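# Move six desk flasks into the incubator and close it

## Task

Transfer every one of the six flasks on the desk onto incubator shelves. Each must lie flat directly on a shelf (never resting on another flask), keep the face that was upward on the desk facing up, and have no part overhanging the shelf's front edge. Flasks that were already inside must also end up lying flat on shelves, unstacked, with their original face up. Once all are placed, close the glass door completely, rotate its latch to horizontal, then close the outer door completely. The task fails if any flask touches the floor, if either door is slammed while opening or closing, or if the robot tips over or finishes tilted.

## Robot and tools

ROBOT. A TidyBot++: a wheeled base (0.54 m long, 0.50 m wide, 0.38 m high) on four powered casters, carrying one seven-joint arm with a two-finger gripper. The shoulder sits 0.12 m ahead of the base centre, 0.68 m up. Links: upper arm 0.42 m, forearm 0.31 m, hand 0.31 m to the reported hand point. At start the arm is folded, hand pointing down, poking up to 0.08 m beyond the base front. Cameras: base_camera (fixed on the base, looking forward) and wrist_camera (looks along the hand).

FRAMES. Base frame: origin on the floor below the base centre, x ahead, y to the left, z up, metres. hand_pose is reported in it: the midpoint between the finger pads, its z axis pointing out along the fingers, fingers closing along its y axis. Odometry frame = base frame at scene start; base_odometry gives x, y and heading (rad, left positive, -3.142 to 3.142) from wheel turns only, so slip shows as travel and drift of a few cm accumulates.

move. One call = one action plus options. Parts:
- base: an object of relative offsets from where the base is now, measured along its current axes. translate_m (forward +, -2 to 2 m), strafe_m (left +, -2 to 2 m), rotate_rad (counter-clockwise from above +, -6.3 to 6.3 rad). Several keys may be combined.
- joints: absolute targets keyed by name. joint_1_rad (any angle; positive turns the arm clockwise seen from above, the opposite of heading), joint_2_rad (-2.249 to 2.249, shoulder, 0 = upper arm vertical, + leans forward), joint_3_rad (any angle), joint_4_rad (-2.579 to 2.579, elbow, 0 straight), joint_5_rad (any), joint_6_rad (-2.099 to 2.099, wrist), joint_7_rad (any; hand down, + is counter-clockwise from above; 1.57 opens fingers left/right), gripper_pos (0 open, about 85 mm gap, to 1 closed). Unlimited joints go the short way, so send turns smaller than half a revolution. Done tolerances: 0.039 rad for joints 1-4, 0.095 for 5-7, 0.03 for gripper.
- target: one list of seven numbers [x, y, z, qw, qx, qy, qz], an absolute hand pose in the base frame (metres, unit quaternion), same form as hand_pose. With target, joints may only contain gripper_pos.
- speeds: per-action top speed caps: translate_m and strafe_m 0.05 to 0.5 m/s (give only one when both move), rotate_rad 0.1 to 1.57 rad/s.
- cameras: list of base_camera, wrist_camera or all; [] for none; omitted means all.
- blocking: true/omitted waits until everything rests; false returns in about half a second while motion continues. A later move overrides only what it names.
No action may exceed 15 s; base moves time out after 14 s. An empty move just reports state and images. Unknown keys make the call invalid; out-of-range values get it refused, and then the rest of that reply's move/wait/finished_scene calls are skipped.

wait(seconds 0 to 10, cameras): lets time run without new commands; ends early when motions settle. stop(cameras): brakes all your running motions. zoom_image(camera, region [x0, y0, x1, y1] in pixels, at most 504 by 504): a closer look at that camera's latest image. read_manual(section "licences"): licence text only. finished_scene(scene: this scene's number): ends the scene permanently; calls after it go to the next scene.

RESULT LINES. move: "done" or the worst status. base_status, joint_status, hand_status: per motion, e.g. moving, done, off_target (rested short, may still push), stopped, not_followed (a self-collision or reach check held back the arm; "joint command not followed" / "pose unreachable" with a cause), contact_stop, time_out, torque_fault, limit_stop_at_motor_heat. hand_pose and hand_target (where the hand would be with joints at target). joint_positions, motor_effort (% of max, peak in brackets), base_odometry, base_tilt (degrees, forward/right positive), on_its_own (motions you did not command), pictures (order of images), earlier move (state of a non-blocking move). Warnings: ARM HIT, MOTOR HOT, OVER-TEMPERATURE FAULT. An uncommanded stop, torque fault or refusal cancels the reply's later motion calls.

PRACTICAL NOTES. The IK for target prefers near-folded postures, may curve, overshoot or swing the elbow, and does not avoid furniture; low forward poses close to the base can hit the base. An unreachable pose wanders up to 10 s then times out. To fine-tune, add (desired minus measured hand_pose) to the previous target; to hold still with a load, resend hand_target, not hand_pose. The arm sags under held weight, so correct with that offset and never command a joint to its current reading while holding. Friction can leave joints a little short; images show the truth better than hand_pose. Pointing straight down, the hand reaches about 0.94 m high at most, only near the base. Closed fingertips reach about 20 mm past the hand point; gripper at 1 squeezes 100 to 150 N per finger and keeps squeezing.

AVOID. Dropping flasks or releasing moving parts; slamming doors (move them slowly); hard squeezing of items still resting on something; yanking, twisting or swinging loads fast; driving or turning the base while the arm is caught on something high (tipping), swinging a stretched arm sideways or reaching far out from folded over nearby furniture; pushing into furniture (blocked base or arm keeps pushing; send a new target or stop). Torque spikes stop the arm for 10 s; long holding or outstretched poses overheat motors. Thinking time advances the simulation, so motions keep running meanwhile.

Each tool is called after "Call:" by a JSON object that holds its "api" and its "payload", one argument or row to a line.

## Session

Call:
{"api": "move", "payload": {

}}

Scene clock: 0.00 s.
base_odometry: x=+0.000 y=+0.000 heading=+0.000
base_tilt: forward=+0.8 right=-0.3
base_status: not commanded
joint_positions: joint_1_rad=-0.014 joint_2_rad=-0.335 joint_3_rad=+3.113 joint_4_rad=-2.512 joint_5_rad=+0.018 joint_6_rad=-0.880 joint_7_rad=+1.597 gripper_pos=+0.000
joint_status: not commanded
motor_effort: joint_1_rad=+0 joint_2_rad=-3 joint_3_rad=-1 joint_4_rad=+13 joint_5_rad=+0 joint_6_rad=+1 joint_7_rad=+0
hand_pose: x=+0.2653 y=+0.0023 z=+0.5899 quat_wxyz=(+0.011, +0.998, +0.039, +0.043) (m; base frame)
hand_target: x=+0.2661 y=+0.0023 z=+0.5904 quat_wxyz=(+0.011, +0.998, +0.039, +0.044) (m; base frame)
hand_status: not commanded
pictures: base_camera, wrist_camera

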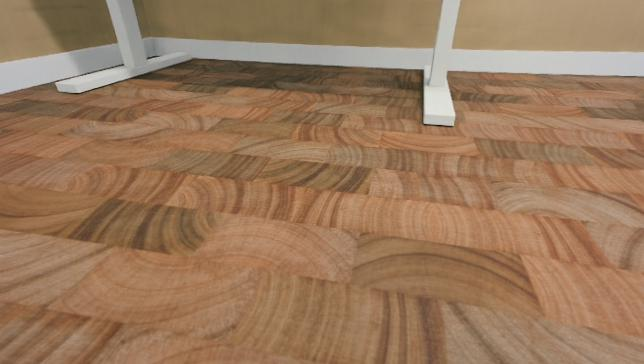

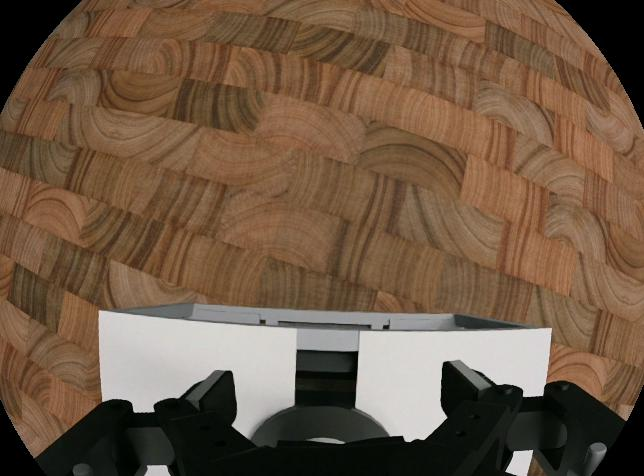

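Call:
{"api": "move", "payload": {
  "joints": {"joint_6_rad": 0.35}
}}

Call:
{"api": "move", "payload": {
  "base": {"rotate_rad": 1.2}
}}

Call:
{"api": "move", "payload": {
  "base": {"rotate_rad": 1.2}
}}

Call:
{"api": "move", "payload": {
  "base": {"rotate_rad": 1.2}
}}

Call:
{"api": "move", "payload": {
  "base": {"rotate_rad": 1.2}
}}

Scene clock: 10.63 s.
move: done
base_odometry: x=+0.000 y=+0.000 heading=+0.000
base_tilt: forward=+0.8 right=-0.3
base_status: not commanded
joint_positions: joint_1_rad=-0.014 joint_2_rad=-0.335 joint_3_rad=+3.113 joint_4_rad=-2.512 joint_5_rad=+0.018 joint_6_rad=+0.307 joint_7_rad=+1.597 gripper_pos=+0.000
joint_status: all done
motor_effort: joint_1_rad=+1(1) joint_2_rad=-7(7) joint_3_rad=-1(1) joint_4_rad=+18(19) joint_5_rad=-1(1) joint_6_rad=+8(9) joint_7_rad=+0(1)
hand_pose: x=+0.5357 y=+0.0214 z=+0.8085 quat_wxyz=(+0.002, +0.803, +0.038, +0.594) (m; base frame)
hand_target: x=+0.5397 y=+0.0219 z=+0.8221 quat_wxyz=(+0.002, +0.790, +0.038, +0.612) (m; base frame)
hand_status: not commanded
pictures: base_camera, wrist_camera
camera_calibration:
wrist_camera: T_world_to_cam=[[0.069834, -0.997503, -0.0105414, 0.00189944], [-0.303948, -0.0112119, -0.952623, 0.988697], [0.950126, 0.0697295, -0.303972, -0.129341], [0, 0, 0, 1]] pos_world=[0.42327, 0.0219988, 0.902559]

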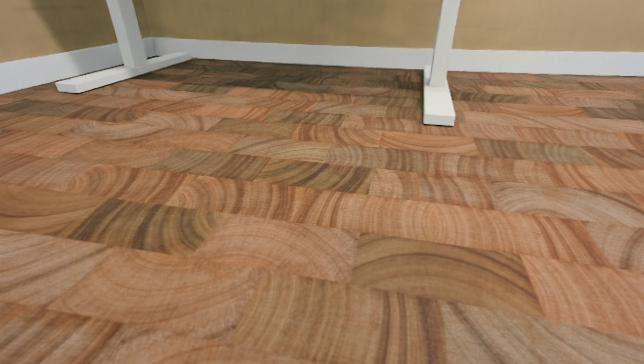

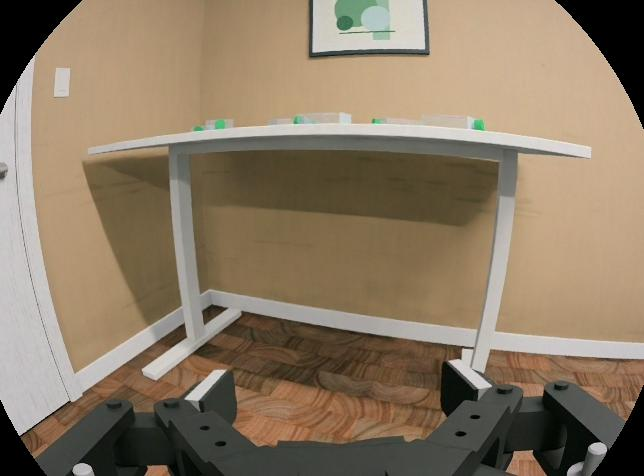

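Scene clock: 12.67 s.
move: done
base_odometry: x=+0.000 y=+0.000 heading=+1.200
base_tilt: forward=+0.8 right=-0.3
base_status: done
joint_positions: joint_1_rad=-0.014 joint_2_rad=-0.335 joint_3_rad=+3.113 joint_4_rad=-2.512 joint_5_rad=+0.018 joint_6_rad=+0.308 joint_7_rad=+1.597 gripper_pos=+0.000
joint_status: not commanded
motor_effort: joint_1_rad=+1(2) joint_2_rad=-7(8) joint_3_rad=+0(2) joint_4_rad=+18(19) joint_5_rad=+0(1) joint_6_rad=+8(9) joint_7_rad=+0(1)
hand_pose: x=+0.5358 y=+0.0214 z=+0.8087 quat_wxyz=(+0.002, +0.803, +0.038, +0.594) (m; base frame)
hand_target: x=+0.5397 y=+0.0219 z=+0.8221 quat_wxyz=(+0.002, +0.790, +0.038, +0.612) (m; base frame)
hand_status: not commanded
pictures: base_camera, wrist_camera
camera_calibration:
wrist_camera: T_world_to_cam=[[0.06984, -0.997503, -0.0104972, 0.00195791], [-0.303344, -0.0112116, -0.952815, 0.988711], [0.950318, 0.0697289, -0.303369, -0.129942], [0, 0, 0, 1]] pos_world=[0.423269, 0.0220988, 0.902659]

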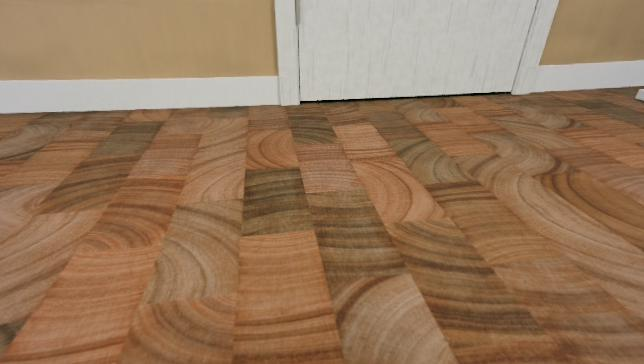

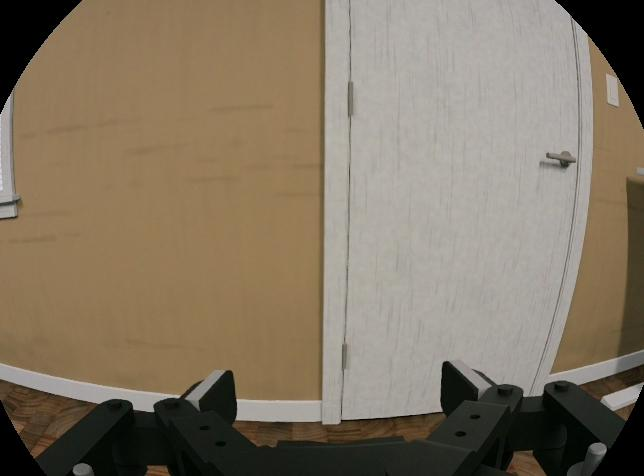

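Scene clock: 14.70 s.
move: done
base_odometry: x=+0.000 y=+0.000 heading=+2.399
base_tilt: forward=+0.8 right=-0.3
base_status: done
joint_positions: joint_1_rad=-0.014 joint_2_rad=-0.335 joint_3_rad=+3.113 joint_4_rad=-2.512 joint_5_rad=+0.018 joint_6_rad=+0.308 joint_7_rad=+1.597 gripper_pos=+0.000
joint_status: not commanded
motor_effort: joint_1_rad=+1(2) joint_2_rad=-7(8) joint_3_rad=-1(2) joint_4_rad=+19(19) joint_5_rad=+0(1) joint_6_rad=+9(9) joint_7_rad=+0(1)
hand_pose: x=+0.5358 y=+0.0214 z=+0.8087 quat_wxyz=(+0.002, +0.803, +0.038, +0.594) (m; base frame)
hand_target: x=+0.5397 y=+0.0219 z=+0.8221 quat_wxyz=(+0.002, +0.790, +0.038, +0.612) (m; base frame)
hand_status: not commanded
pictures: base_camera, wrist_camera
camera_calibration:
wrist_camera: T_world_to_cam=[[0.0698444, -0.997503, -0.0104919, 0.00195122], [-0.303162, -0.0112047, -0.952873, 0.988686], [0.950376, 0.0697336, -0.303187, -0.13013], [0, 0, 0, 1]] pos_world=[0.423269, 0.0220988, 0.902659]

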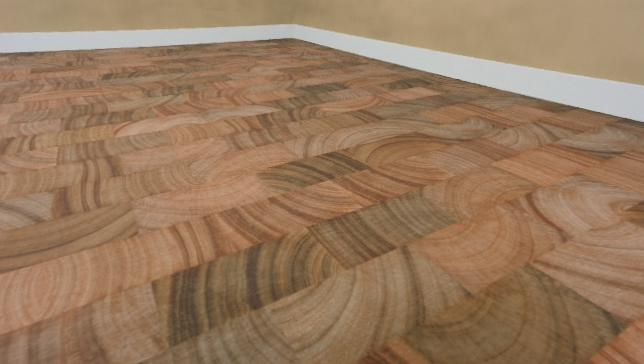

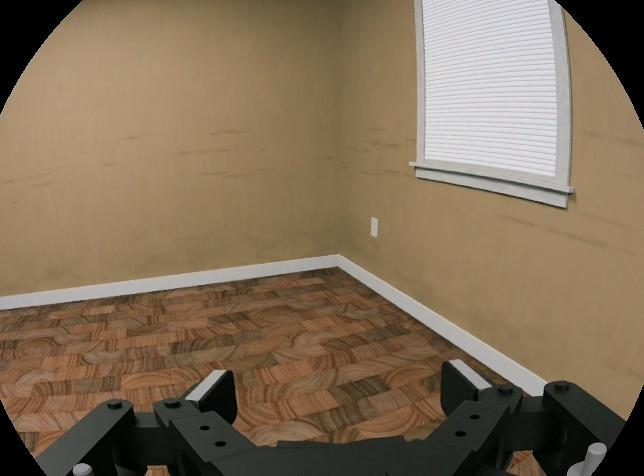

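Scene clock: 16.73 s.
move: done
base_odometry: x=+0.000 y=+0.000 heading=-2.684
base_tilt: forward=+0.8 right=-0.3
base_status: done
joint_positions: joint_1_rad=-0.014 joint_2_rad=-0.335 joint_3_rad=+3.113 joint_4_rad=-2.512 joint_5_rad=+0.018 joint_6_rad=+0.308 joint_7_rad=+1.597 gripper_pos=+0.000
joint_status: not commanded
motor_effort: joint_1_rad=+1(2) joint_2_rad=-7(8) joint_3_rad=-1(2) joint_4_rad=+18(19) joint_5_rad=+0(1) joint_6_rad=+9(9) joint_7_rad=+0(0)
hand_pose: x=+0.5358 y=+0.0214 z=+0.8088 quat_wxyz=(+0.002, +0.803, +0.038, +0.594) (m; base frame)
hand_target: x=+0.5397 y=+0.0219 z=+0.8221 quat_wxyz=(+0.002, +0.790, +0.038, +0.612) (m; base frame)
hand_status: not commanded
pictures: base_camera, wrist_camera
camera_calibration:
wrist_camera: T_world_to_cam=[[0.0698469, -0.997503, -0.0104842, 0.00194324], [-0.303161, -0.0112128, -0.952873, 0.988686], [0.950376, 0.0697336, -0.303187, -0.130131], [0, 0, 0, 1]] pos_world=[0.423269, 0.0220988, 0.902659]

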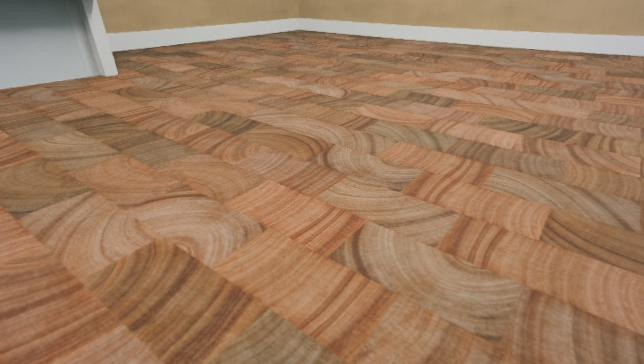

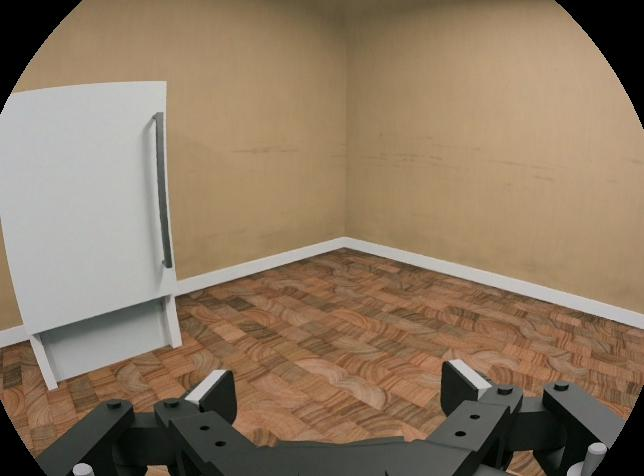

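Scene clock: 18.77 s.
move: done
base_odometry: x=+0.000 y=+0.000 heading=-1.485
base_tilt: forward=+0.8 right=-0.3
base_status: done
joint_positions: joint_1_rad=-0.014 joint_2_rad=-0.335 joint_3_rad=+3.113 joint_4_rad=-2.512 joint_5_rad=+0.018 joint_6_rad=+0.308 joint_7_rad=+1.597 gripper_pos=+0.000
joint_status: not commanded
motor_effort: joint_1_rad=+0(2) joint_2_rad=-7(8) joint_3_rad=+0(2) joint_4_rad=+19(19) joint_5_rad=+0(1) joint_6_rad=+8(9) joint_7_rad=+0(1)
hand_pose: x=+0.5358 y=+0.0214 z=+0.8088 quat_wxyz=(+0.002, +0.803, +0.038, +0.594) (m; base frame)
hand_target: x=+0.5397 y=+0.0219 z=+0.8221 quat_wxyz=(+0.002, +0.790, +0.038, +0.612) (m; base frame)
hand_status: not commanded
pictures: base_camera, wrist_camera
camera_calibration:
wrist_camera: T_world_to_cam=[[0.0698429, -0.997503, -0.0104751, 0.00193675], [-0.303041, -0.0112114, -0.952911, 0.98867], [0.950415, 0.0697285, -0.303068, -0.130255], [0, 0, 0, 1]] pos_world=[0.423268, 0.0220988, 0.902659]

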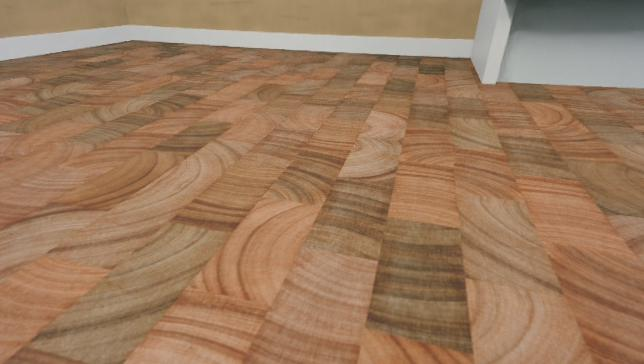

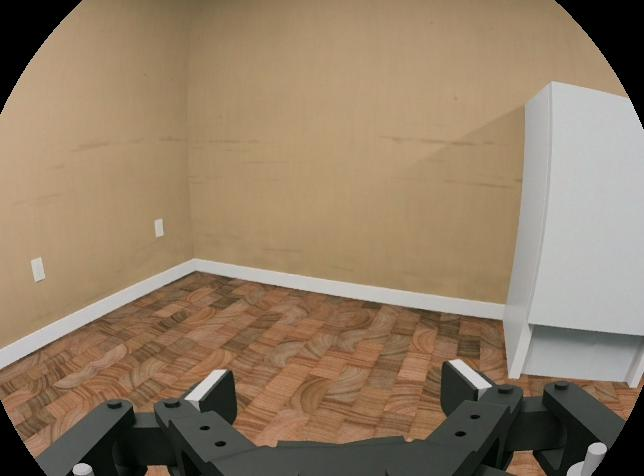

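Call:
{"api": "move", "payload": {
  "base": {"rotate_rad": -0.66}
}}

Scene clock: 26.50 s.
move: done
base_odometry: x=+0.000 y=+0.000 heading=-2.143
base_tilt: forward=+0.8 right=-0.3
base_status: done
joint_positions: joint_1_rad=-0.014 joint_2_rad=-0.335 joint_3_rad=+3.113 joint_4_rad=-2.512 joint_5_rad=+0.018 joint_6_rad=+0.308 joint_7_rad=+1.597 gripper_pos=+0.000
joint_status: not commanded
motor_effort: joint_1_rad=+1(2) joint_2_rad=-7(8) joint_3_rad=-1(2) joint_4_rad=+18(19) joint_5_rad=+0(1) joint_6_rad=+9(9) joint_7_rad=+0(1)
hand_pose: x=+0.5358 y=+0.0214 z=+0.8089 quat_wxyz=(+0.002, +0.803, +0.038, +0.595) (m; base frame)
hand_target: x=+0.5397 y=+0.0219 z=+0.8221 quat_wxyz=(+0.002, +0.790, +0.038, +0.612) (m; base frame)
hand_status: not commanded
pictures: base_camera, wrist_camera
camera_calibration:
wrist_camera: T_world_to_cam=[[0.0698498, -0.997503, -0.0104621, 0.00192312], [-0.302859, -0.0112126, -0.952969, 0.98874], [0.950472, 0.0697333, -0.302886, -0.130413], [0, 0, 0, 1]] pos_world=[0.423268, 0.0220988, 0.902759]

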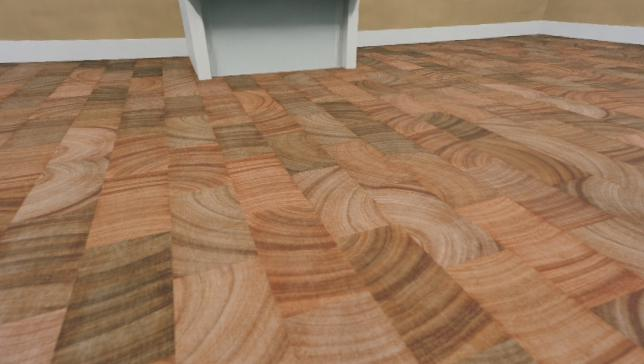

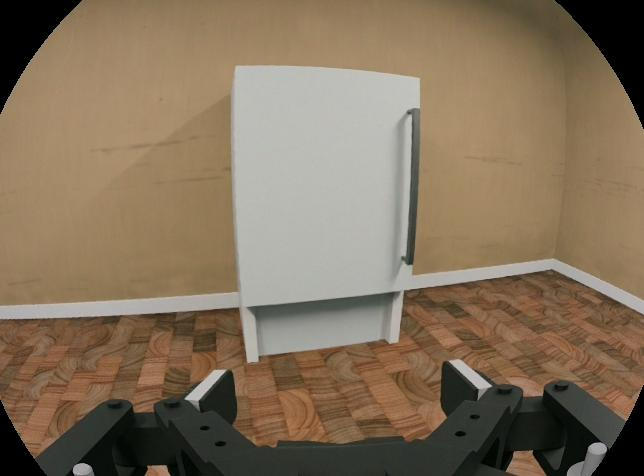

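Call:
{"api": "move", "payload": {
  "base": {"rotate_rad": 1.85},
  "joints": {"joint_1_rad": 0.0, "joint_2_rad": 0.0, "joint_3_rad": 3.1416, "joint_4_rad": -0.6, "joint_5_rad": 0.0, "joint_6_rad": -1.45, "joint_7_rad": 1.571}
}}

Scene clock: 57.97 s.
move: done
base_odometry: x=+0.000 y=+0.000 heading=-0.294
base_tilt: forward=+0.8 right=-0.3
base_status: done
joint_positions: joint_1_rad=-0.014 joint_2_rad=-0.026 joint_3_rad=+3.120 joint_4_rad=-0.622 joint_5_rad=+0.018 joint_6_rad=-1.410 joint_7_rad=+1.597 gripper_pos=+0.000
joint_status: all done
motor_effort: joint_1_rad=+1(3) joint_2_rad=-14(19) joint_3_rad=-1(3) joint_4_rad=+13(22) joint_5_rad=+0(1) joint_6_rad=+8(10) joint_7_rad=+0(2)
hand_pose: x=+0.5664 y=+0.0121 z=+1.2313 quat_wxyz=(+0.006, +0.843, +0.023, +0.538) (m; base frame)
hand_target: x=+0.5727 y=+0.0013 z=+1.2185 quat_wxyz=(+0.000, +0.855, +0.000, +0.519) (m; base frame)
hand_status: not commanded
pictures: base_camera, wrist_camera
camera_calibration:
wrist_camera: T_world_to_cam=[[0.0345259, -0.999061, -0.0261749, 0.0342737], [-0.431291, 0.00873166, -0.90217, 1.41043], [0.901552, 0.0424373, -0.430585, 0.154391], [0, 0, 0, 1]] pos_world=[0.467932, 0.0153742, 1.33982]

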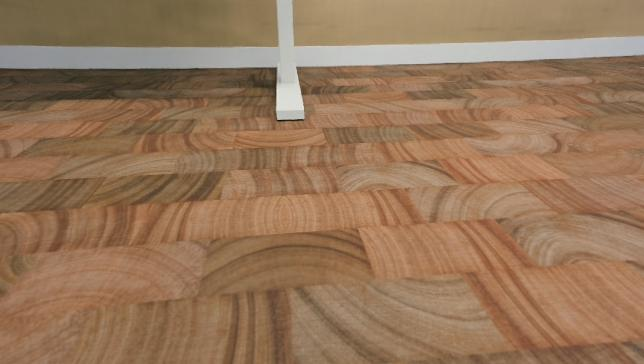

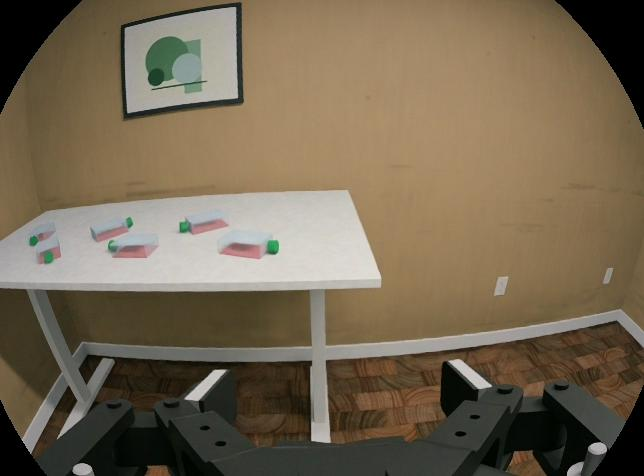

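Call:
{"api": "zoom_image", "payload": {
  "camera": "wrist_camera",
  "region": [0, 170, 400, 310]
}}

Scaled by 1.260.

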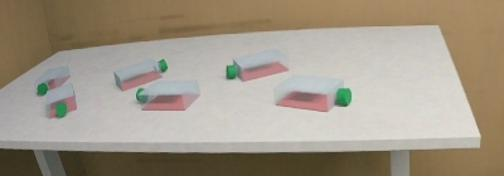

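Call:
{"api": "move", "payload": {
  "base": {"strafe_m": 0.75}
}}

Scene clock: 69.60 s.
move: done
base_odometry: x=+0.217 y=+0.718 heading=-0.292
base_tilt: forward=+0.8 right=-0.3
base_status: done
joint_positions: joint_1_rad=-0.013 joint_2_rad=-0.025 joint_3_rad=+3.124 joint_4_rad=-0.622 joint_5_rad=+0.018 joint_6_rad=-1.412 joint_7_rad=+1.597 gripper_pos=+0.000
joint_status: not commanded
motor_effort: joint_1_rad=+1(2) joint_2_rad=-14(14) joint_3_rad=-1(3) joint_4_rad=+14(15) joint_5_rad=+0(1) joint_6_rad=+8(9) joint_7_rad=+0(1)
hand_pose: x=+0.5666 y=+0.0097 z=+1.2304 quat_wxyz=(+0.007, +0.844, +0.020, +0.537) (m; base frame)
hand_target: x=+0.5727 y=+0.0013 z=+1.2185 quat_wxyz=(+0.000, +0.855, +0.000, +0.519) (m; base frame)
hand_status: not commanded
pictures: base_camera, wrist_camera
camera_calibration:
wrist_camera: T_world_to_cam=[[0.0293079, -0.999223, -0.0263547, 0.0350238], [-0.433849, 0.0110368, -0.900918, 1.40953], [0.900509, 0.037838, -0.433188, 0.15774], [0, 0, 0, 1]] pos_world=[0.468448, 0.0134713, 1.33912]

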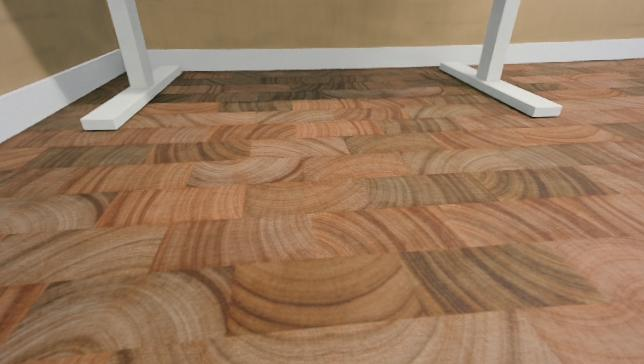

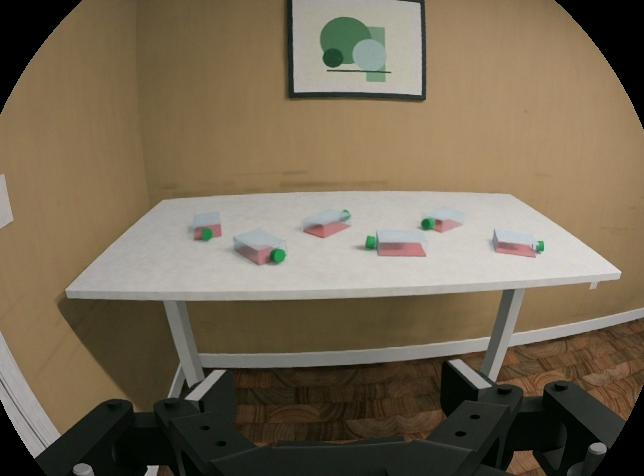

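Call:
{"api": "zoom_image", "payload": {
  "camera": "wrist_camera",
  "region": [170, 190, 380, 280]
}}

Call:
{"api": "zoom_image", "payload": {
  "camera": "wrist_camera",
  "region": [350, 190, 560, 280]
}}

Scaled by 2.400.

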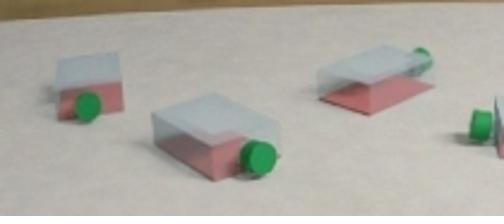

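Scaled by 2.400.

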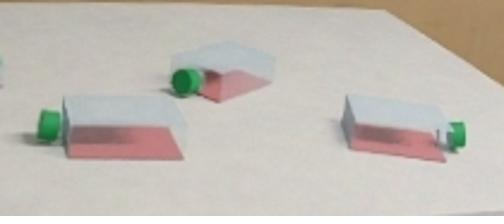

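Call:
{"api": "move", "payload": {
  "base": {"translate_m": 0.45},
  "joints": {"joint_6_rad": -1.7},
  "speeds": {"translate_m": 0.3}
}}

Scene clock: 96.63 s.
move: done
base_odometry: x=+0.648 y=+0.588 heading=-0.292
base_tilt: forward=+0.8 right=-0.3
base_status: done
joint_positions: joint_1_rad=-0.013 joint_2_rad=-0.007 joint_3_rad=+3.124 joint_4_rad=-0.614 joint_5_rad=+0.018 joint_6_rad=-1.674 joint_7_rad=+1.597 gripper_pos=+0.000
joint_status: all done
motor_effort: joint_1_rad=+1(2) joint_2_rad=-14(17) joint_3_rad=-1(1) joint_4_rad=+13(15) joint_5_rad=+0(1) joint_6_rad=+7(10) joint_7_rad=+0(0)
hand_pose: x=+0.5311 y=+0.0084 z=+1.1579 quat_wxyz=(+0.007, +0.909, +0.021, +0.417) (m; base frame)
hand_target: x=+0.5286 y=+0.0013 z=+1.1546 quat_wxyz=(+0.000, +0.913, +0.000, +0.408) (m; base frame)
hand_status: not commanded
pictures: base_camera, wrist_camera
camera_calibration:
wrist_camera: T_world_to_cam=[[0.0190155, -0.999402, -0.0288641, 0.0412158], [-0.65983, 0.00914581, -0.751359, 1.27574], [0.751174, 0.0333329, -0.659262, 0.499482], [0, 0, 0, 1]] pos_world=[0.465789, 0.0128744, 1.28902]

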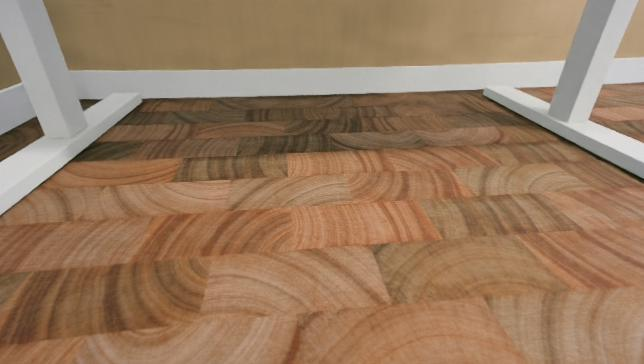

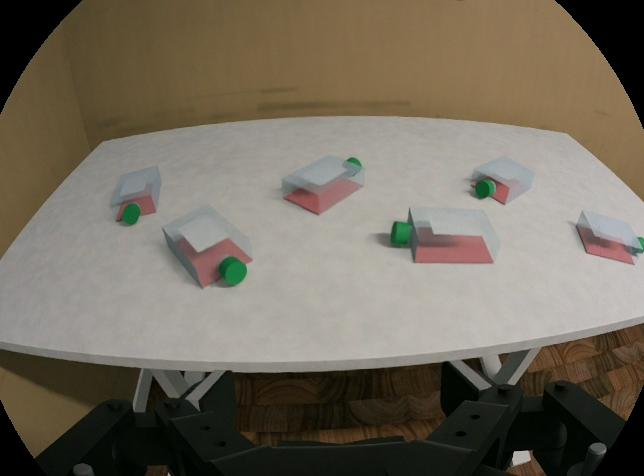

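Call:
{"api": "zoom_image", "payload": {
  "camera": "wrist_camera",
  "region": [370, 180, 520, 280]
}}

Call:
{"api": "zoom_image", "payload": {
  "camera": "wrist_camera",
  "region": [100, 140, 380, 300]
}}

Scaled by 3.360.

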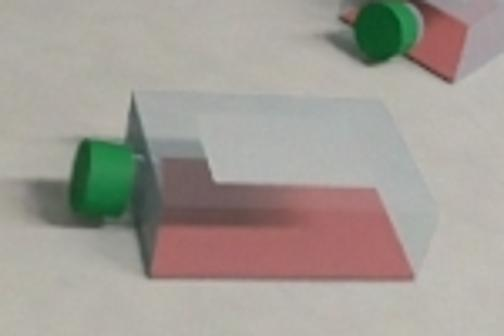

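Scaled by 1.800.

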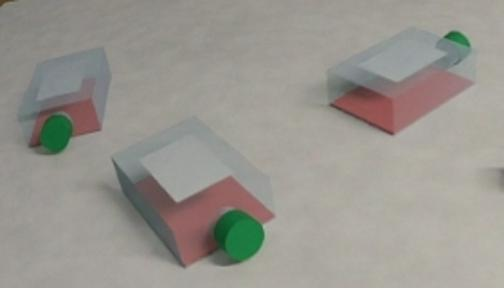

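Call:
{"api": "move", "payload": {
  "base": {"translate_m": 0.22, "strafe_m": -0.1},
  "joints": {"joint_2_rad": 0.1, "joint_4_rad": -0.55, "joint_6_rad": -2.07},
  "speeds": {"translate_m": 0.2}
}}

Scene clock: 141.20 s.
move: done
base_odometry: x=+0.830 y=+0.429 heading=-0.292
base_tilt: forward=+0.8 right=-0.3
base_status: done
joint_positions: joint_1_rad=-0.013 joint_2_rad=+0.097 joint_3_rad=+3.124 joint_4_rad=-0.569 joint_5_rad=+0.018 joint_6_rad=-2.033 joint_7_rad=+1.597 gripper_pos=+0.000
joint_status: all done
motor_effort: joint_1_rad=+1(3) joint_2_rad=-17(21) joint_3_rad=-1(1) joint_4_rad=+13(14) joint_5_rad=+0(1) joint_6_rad=+4(7) joint_7_rad=+0(1)
hand_pose: x=+0.4870 y=+0.0069 z=+1.0666 quat_wxyz=(+0.006, +0.975, +0.022, +0.220) (m; base frame)
hand_target: x=+0.4786 y=+0.0013 z=+1.0667 quat_wxyz=(+0.000, +0.978, +0.000, +0.209) (m; base frame)
hand_status: not commanded
pictures: base_camera, wrist_camera
camera_calibration:
wrist_camera: T_world_to_cam=[[0.00326657, -0.99961, -0.0277163, 0.0443196], [-0.907878, 0.00865486, -0.419144, 0.944502], [0.419221, 0.0265322, -0.907496, 0.898994], [0, 0, 0, 1]] pos_world=[0.480471, 0.0122755, 1.21294]

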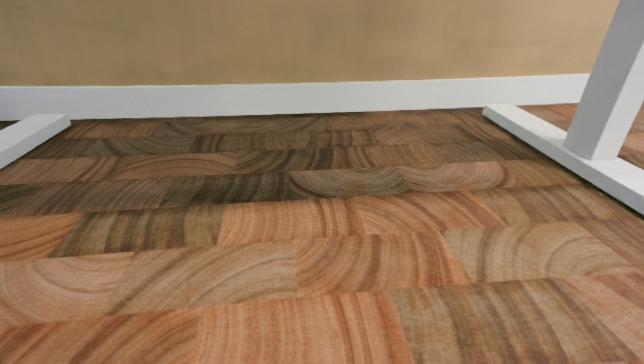

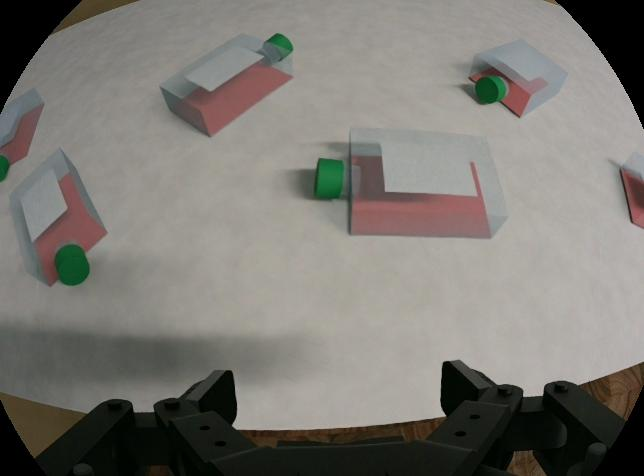

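Call:
{"api": "zoom_image", "payload": {
  "camera": "wrist_camera",
  "region": [300, 110, 520, 250]
}}

Scaled by 2.291.

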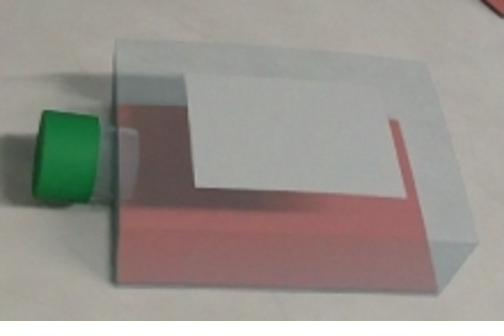

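Call:
{"api": "move", "payload": {
  "base": {"translate_m": 0.08, "strafe_m": -0.12},
  "speeds": {"translate_m": 0.2}
}}

Call:
{"api": "zoom_image", "payload": {
  "camera": "wrist_camera",
  "region": [220, 120, 400, 300]
}}

Scene clock: 184.40 s.
move: done
base_odometry: x=+0.872 y=+0.291 heading=-0.292
base_tilt: forward=+0.8 right=-0.3
base_status: done
joint_positions: joint_1_rad=-0.012 joint_2_rad=+0.097 joint_3_rad=+3.125 joint_4_rad=-0.569 joint_5_rad=+0.018 joint_6_rad=-2.034 joint_7_rad=+1.597 gripper_pos=+0.000
joint_status: not commanded
motor_effort: joint_1_rad=+0(3) joint_2_rad=-17(19) joint_3_rad=-1(2) joint_4_rad=+12(14) joint_5_rad=+0(1) joint_6_rad=+4(5) joint_7_rad=+0(0)
hand_pose: x=+0.4868 y=+0.0063 z=+1.0666 quat_wxyz=(+0.006, +0.975, +0.021, +0.219) (m; base frame)
hand_target: x=+0.4786 y=+0.0013 z=+1.0667 quat_wxyz=(+0.000, +0.978, +0.000, +0.209) (m; base frame)
hand_status: not commanded
pictures: base_camera, wrist_camera
camera_calibration:
wrist_camera: T_world_to_cam=[[0.00177711, -0.999617, -0.0276257, 0.044424], [-0.908089, 0.0099558, -0.41866, 0.943826], [0.418774, 0.0258305, -0.907723, 0.899586], [0, 0, 0, 1]] pos_world=[0.480275, 0.0117737, 1.21294]

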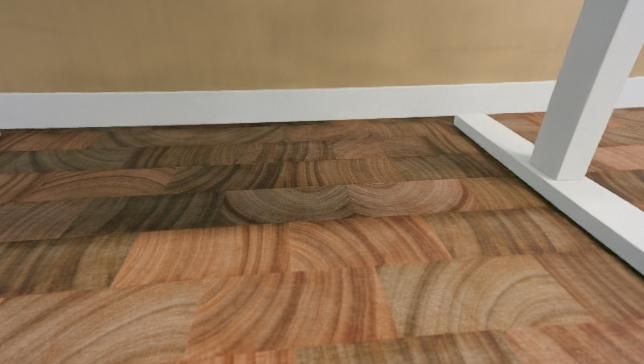

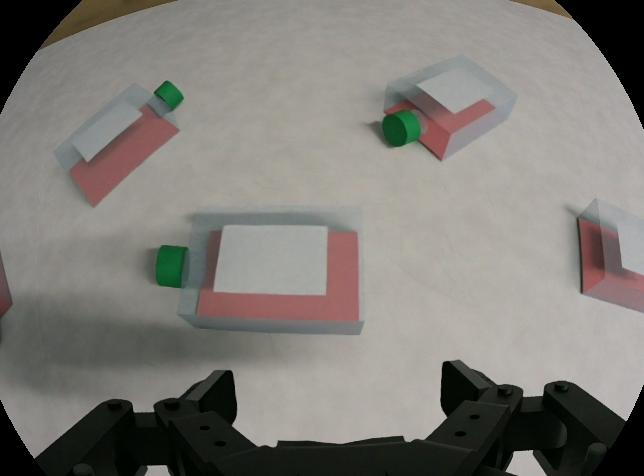

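Scaled by 2.800.

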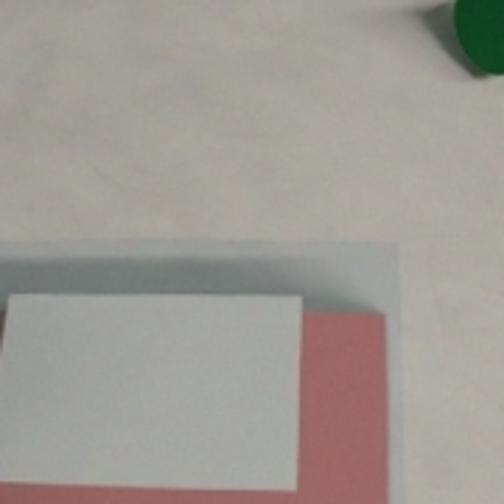

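Call:
{"api": "zoom_image", "payload": {
  "camera": "wrist_camera",
  "region": [150, 190, 380, 350]
}}

Scaled by 2.191.

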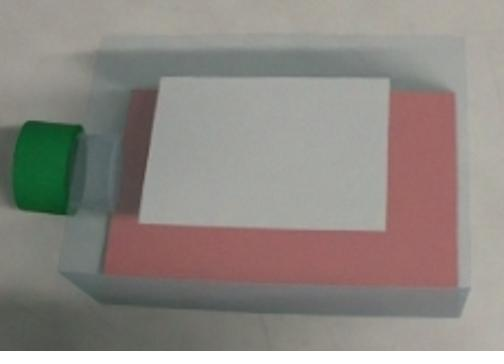

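Call:
{"api": "move", "payload": {
  "base": {"translate_m": -0.65},
  "cameras": []
}}

Call:
{"api": "move", "payload": {
  "base": {"rotate_rad": -1.555},
  "joints": {"joint_1_rad": 0.0, "joint_2_rad": -0.1, "joint_3_rad": 3.1416, "joint_4_rad": -1.4, "joint_5_rad": 0.0, "joint_6_rad": -0.6, "joint_7_rad": 1.571}
}}

Scene clock: 216.13 s.
move: done
base_odometry: x=+0.250 y=+0.479 heading=-0.292
base_tilt: forward=+0.8 right=-0.3
base_status: done
joint_positions: joint_1_rad=-0.012 joint_2_rad=+0.097 joint_3_rad=+3.125 joint_4_rad=-0.568 joint_5_rad=+0.018 joint_6_rad=-2.035 joint_7_rad=+1.597 gripper_pos=+0.000
joint_status: not commanded
motor_effort: joint_1_rad=+1(2) joint_2_rad=-17(21) joint_3_rad=-1(2) joint_4_rad=+13(14) joint_5_rad=+0(1) joint_6_rad=+4(5) joint_7_rad=+0(1)
hand_pose: x=+0.4863 y=+0.0063 z=+1.0666 quat_wxyz=(+0.006, +0.976, +0.021, +0.219) (m; base frame)
hand_target: x=+0.4786 y=+0.0013 z=+1.0667 quat_wxyz=(+0.000, +0.978, +0.000, +0.209) (m; base frame)
hand_status: not commanded
pictures: none
No camera images: "cameras" was empty.

Scene clock: 218.73 s.
move: done
base_odometry: x=+0.250 y=+0.479 heading=-1.846
base_tilt: forward=+0.8 right=-0.2
base_status: done
joint_positions: joint_1_rad=-0.004 joint_2_rad=-0.082 joint_3_rad=+3.134 joint_4_rad=-1.385 joint_5_rad=+0.018 joint_6_rad=-0.646 joint_7_rad=+1.597 gripper_pos=+0.000
joint_status: all done
motor_effort: joint_1_rad=+0(3) joint_2_rad=-19(24) joint_3_rad=-1(4) joint_4_rad=+20(22) joint_5_rad=+0(2) joint_6_rad=+9(9) joint_7_rad=+0(1)
hand_pose: x=+0.6768 y=+0.0053 z=+1.0696 quat_wxyz=(+0.012, +0.827, +0.019, +0.562) (m; base frame)
hand_target: x=+0.6745 y=+0.0013 z=+1.0839 quat_wxyz=(+0.000, +0.813, +0.000, +0.582) (m; base frame)
hand_status: not commanded
pictures: base_camera, wrist_camera
camera_calibration:
wrist_camera: T_world_to_cam=[[0.0236207, -0.999556, -0.0181445, 0.0182238], [-0.378693, 0.00785105, -0.925489, 1.30153], [0.925221, 0.0287319, -0.37834, -0.0862867], [0, 0, 0, 1]] pos_world=[0.572285, 0.0104765, 1.17224]

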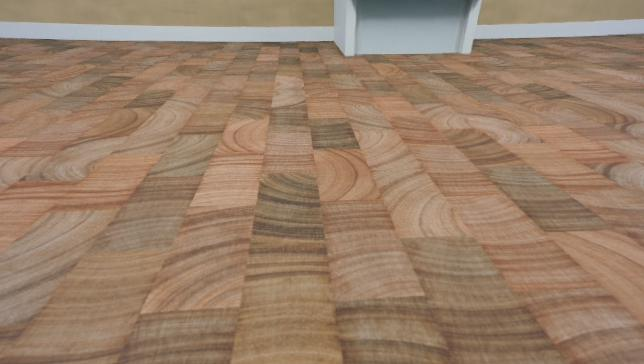

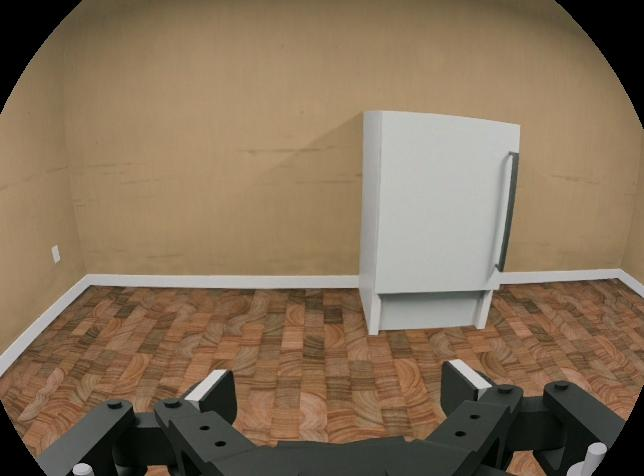

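Call:
{"api": "move", "payload": {
  "base": {"translate_m": 1.15, "strafe_m": -0.6}
}}

Scene clock: 229.97 s.
move: done
base_odometry: x=-0.640 y=-0.465 heading=-1.847
base_tilt: forward=+0.8 right=-0.3
base_status: done
joint_positions: joint_1_rad=-0.004 joint_2_rad=-0.097 joint_3_rad=+3.134 joint_4_rad=-1.387 joint_5_rad=+0.018 joint_6_rad=-0.641 joint_7_rad=+1.597 gripper_pos=+0.000
joint_status: not commanded
motor_effort: joint_1_rad=+0(2) joint_2_rad=-17(22) joint_3_rad=-1(3) joint_4_rad=+21(22) joint_5_rad=+0(1) joint_6_rad=+9(9) joint_7_rad=+0(1)
hand_pose: x=+0.6716 y=+0.0052 z=+1.0779 quat_wxyz=(+0.013, +0.822, +0.019, +0.569) (m; base frame)
hand_target: x=+0.6745 y=+0.0013 z=+1.0839 quat_wxyz=(+0.000, +0.813, +0.000, +0.582) (m; base frame)
hand_status: not commanded
pictures: base_camera, wrist_camera
camera_calibration:
wrist_camera: T_world_to_cam=[[0.0239003, -0.999556, -0.0178192, 0.0178644], [-0.362179, 0.00795621, -0.932075, 1.30323], [0.931802, 0.0287306, -0.361827, -0.100543], [0, 0, 0, 1]] pos_world=[0.565261, 0.0103763, 1.17865]

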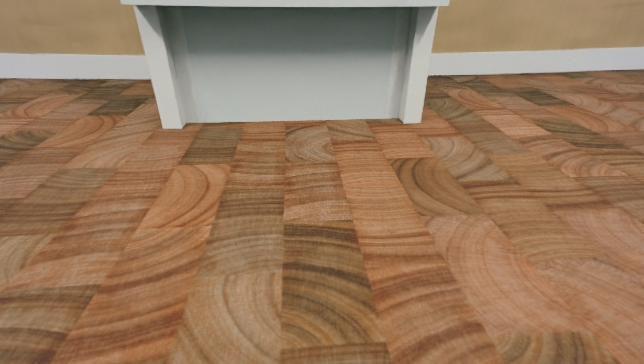

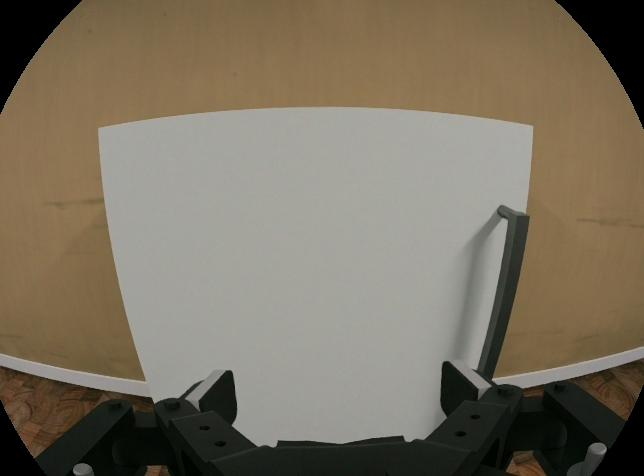

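Call:
{"api": "move", "payload": {
  "base": {"strafe_m": -0.28},
  "joints": {"joint_1_rad": 0.0, "joint_2_rad": 0.2, "joint_3_rad": 3.1416, "joint_4_rad": -2.264, "joint_5_rad": 0.0, "joint_6_rad": 0.93, "joint_7_rad": 1.571}
}}

Scene clock: 267.77 s.
move: done
base_odometry: x=-0.910 y=-0.389 heading=-1.846
base_tilt: forward=+0.8 right=-0.3
base_status: done
joint_positions: joint_1_rad=-0.002 joint_2_rad=+0.173 joint_3_rad=+3.136 joint_4_rad=-2.249 joint_5_rad=+0.018 joint_6_rad=+0.884 joint_7_rad=+1.597 gripper_pos=+0.000
joint_status: all done
motor_effort: joint_1_rad=+1(3) joint_2_rad=-23(25) joint_3_rad=-1(4) joint_4_rad=+16(22) joint_5_rad=+0(2) joint_6_rad=+9(11) joint_7_rad=+0(1)
hand_pose: x=+0.7097 y=+0.0099 z=+0.8701 quat_wxyz=(+0.006, +0.695, +0.020, +0.719) (m; base frame)
hand_target: x=+0.7108 y=+0.0013 z=+0.8607 quat_wxyz=(+0.000, +0.694, +0.000, +0.720) (m; base frame)
hand_status: not commanded
pictures: base_camera, wrist_camera
camera_calibration:
wrist_camera: T_world_to_cam=[[0.0497156, -0.998638, -0.0158155, -0.00214395], [0.0219292, 0.0169227, -0.999616, 0.909426], [0.998523, 0.0493497, 0.0227406, -0.593574], [0, 0, 0, 1]] pos_world=[0.572861, 0.0117618, 0.922541]

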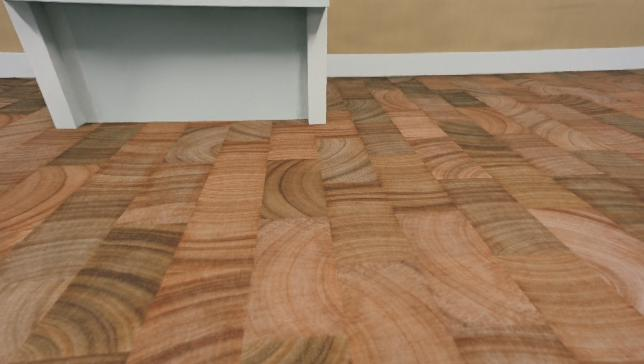

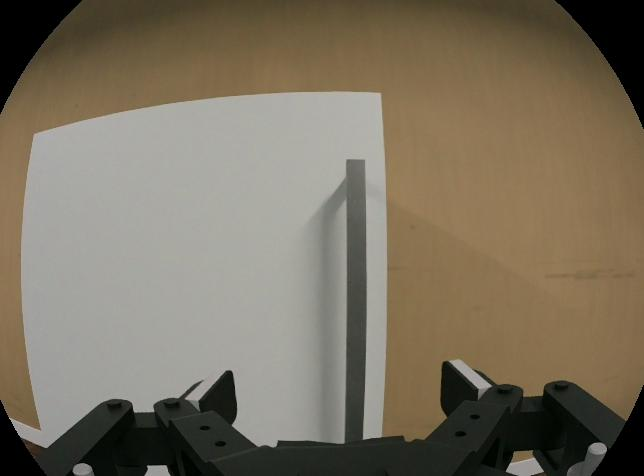

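Call:
{"api": "move", "payload": {
  "base": {"translate_m": 0.28, "strafe_m": -0.022},
  "speeds": {"translate_m": 0.2}
}}

Scene clock: 277.23 s.
move: done
base_odometry: x=-1.008 y=-0.652 heading=-1.846
base_tilt: forward=+0.8 right=-0.3
base_status: done
joint_positions: joint_1_rad=-0.002 joint_2_rad=+0.182 joint_3_rad=+3.136 joint_4_rad=-2.252 joint_5_rad=+0.018 joint_6_rad=+0.888 joint_7_rad=+1.597 gripper_pos=+0.000
joint_status: not commanded
motor_effort: joint_1_rad=+0(2) joint_2_rad=-23(25) joint_3_rad=-1(1) joint_4_rad=+16(17) joint_5_rad=+0(1) joint_6_rad=+9(9) joint_7_rad=+0(0)
hand_pose: x=+0.7105 y=+0.0099 z=+0.8645 quat_wxyz=(+0.005, +0.698, +0.020, +0.716) (m; base frame)
hand_target: x=+0.7108 y=+0.0013 z=+0.8607 quat_wxyz=(+0.000, +0.694, +0.000, +0.720) (m; base frame)
hand_status: not commanded
pictures: base_camera, wrist_camera
camera_calibration:
wrist_camera: T_world_to_cam=[[0.0495895, -0.998638, -0.0161982, -0.00185155], [0.0142161, 0.0169222, -0.999756, 0.909458], [0.998669, 0.0493471, 0.0150359, -0.587692], [0, 0, 0, 1]] pos_world=[0.574072, 0.0117618, 0.918042]

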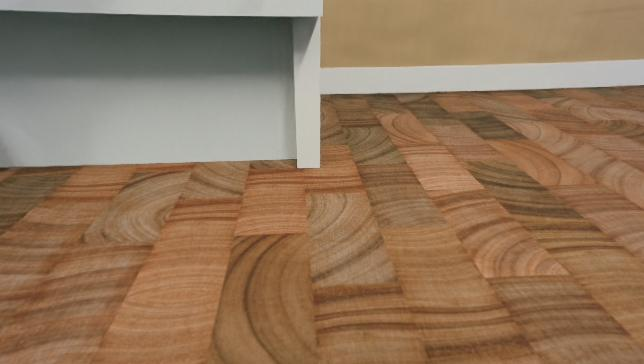

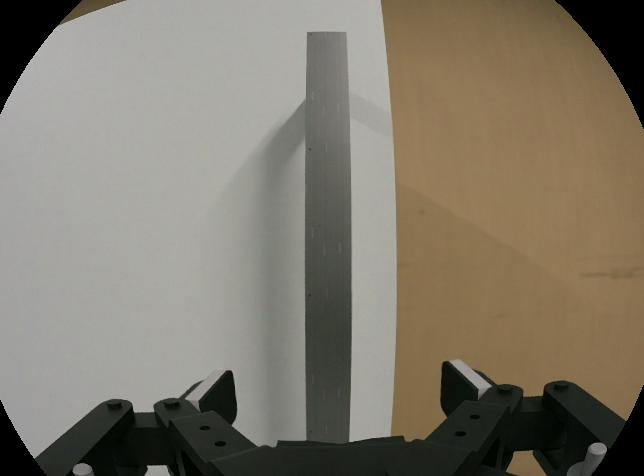

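Call:
{"api": "move", "payload": {
  "base": {"translate_m": 0.085, "strafe_m": 0.007},
  "speeds": {"translate_m": 0.1}
}}

Scene clock: 288.13 s.
move: done
base_odometry: x=-1.024 y=-0.736 heading=-1.847
base_tilt: forward=+0.8 right=-0.3
base_status: done
joint_positions: joint_1_rad=-0.002 joint_2_rad=+0.185 joint_3_rad=+3.136 joint_4_rad=-2.253 joint_5_rad=+0.018 joint_6_rad=+0.889 joint_7_rad=+1.597 gripper_pos=+0.000
joint_status: not commanded
motor_effort: joint_1_rad=+1(2) joint_2_rad=-23(25) joint_3_rad=-1(2) joint_4_rad=+15(17) joint_5_rad=+0(1) joint_6_rad=+9(9) joint_7_rad=+1(1)
hand_pose: x=+0.7107 y=+0.0099 z=+0.8625 quat_wxyz=(+0.005, +0.699, +0.020, +0.715) (m; base frame)
hand_target: x=+0.7108 y=+0.0013 z=+0.8607 quat_wxyz=(+0.000, +0.694, +0.000, +0.720) (m; base frame)
hand_status: not commanded
pictures: base_camera, wrist_camera
camera_calibration:
wrist_camera: T_world_to_cam=[[0.0495384, -0.998638, -0.0163613, -0.00171375], [0.0109116, 0.0169216, -0.999797, 0.90979], [0.998713, 0.0493498, 0.011735, -0.584972], [0, 0, 0, 1]] pos_world=[0.574377, 0.0117618, 0.916442]

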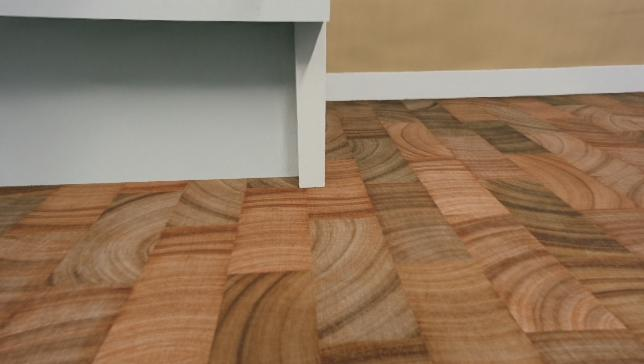

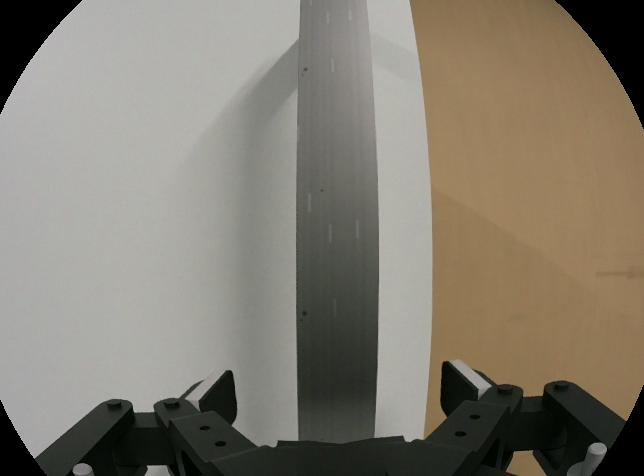

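Call:
{"api": "move", "payload": {
  "joints": {"gripper_pos": 0.78}
}}

Scene clock: 294.60 s.
move: off_target
base_odometry: x=-1.024 y=-0.736 heading=-1.847
base_tilt: forward=+0.8 right=-0.3
base_status: not commanded
joint_positions: joint_1_rad=-0.004 joint_2_rad=+0.185 joint_3_rad=+3.136 joint_4_rad=-2.254 joint_5_rad=+0.016 joint_6_rad=+0.891 joint_7_rad=+1.595 gripper_pos=+0.738
joint_status: gripper_pos off_target (ended at +0.738, target +0.780)
motor_effort: joint_1_rad=+2(6) joint_2_rad=-23(24) joint_3_rad=+1(4) joint_4_rad=+16(17) joint_5_rad=+0(3) joint_6_rad=+9(9) joint_7_rad=+3(4)
hand_pose: x=+0.7104 y=+0.0110 z=+0.8625 quat_wxyz=(+0.004, +0.699, +0.019, +0.715) (m; base frame)
hand_target: x=+0.7108 y=+0.0013 z=+0.8607 quat_wxyz=(+0.000, +0.694, +0.000, +0.720) (m; base frame)
hand_status: not commanded
pictures: base_camera, wrist_camera
camera_calibration:
wrist_camera: T_world_to_cam=[[0.0508875, -0.99851, -0.0197196, 0.00129509], [0.0113875, 0.020324, -0.999729, 0.909311], [0.998639, 0.0506491, 0.0124048, -0.58529], [0, 0, 0, 1]] pos_world=[0.574073, 0.0124567, 0.91635]

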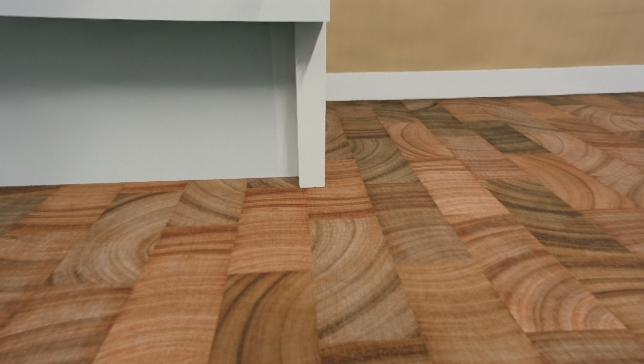

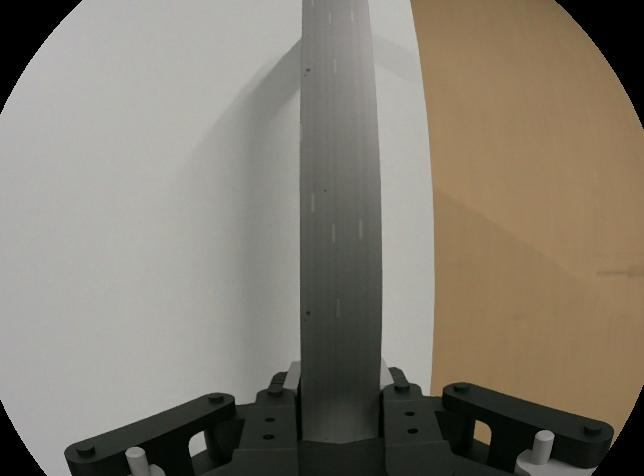

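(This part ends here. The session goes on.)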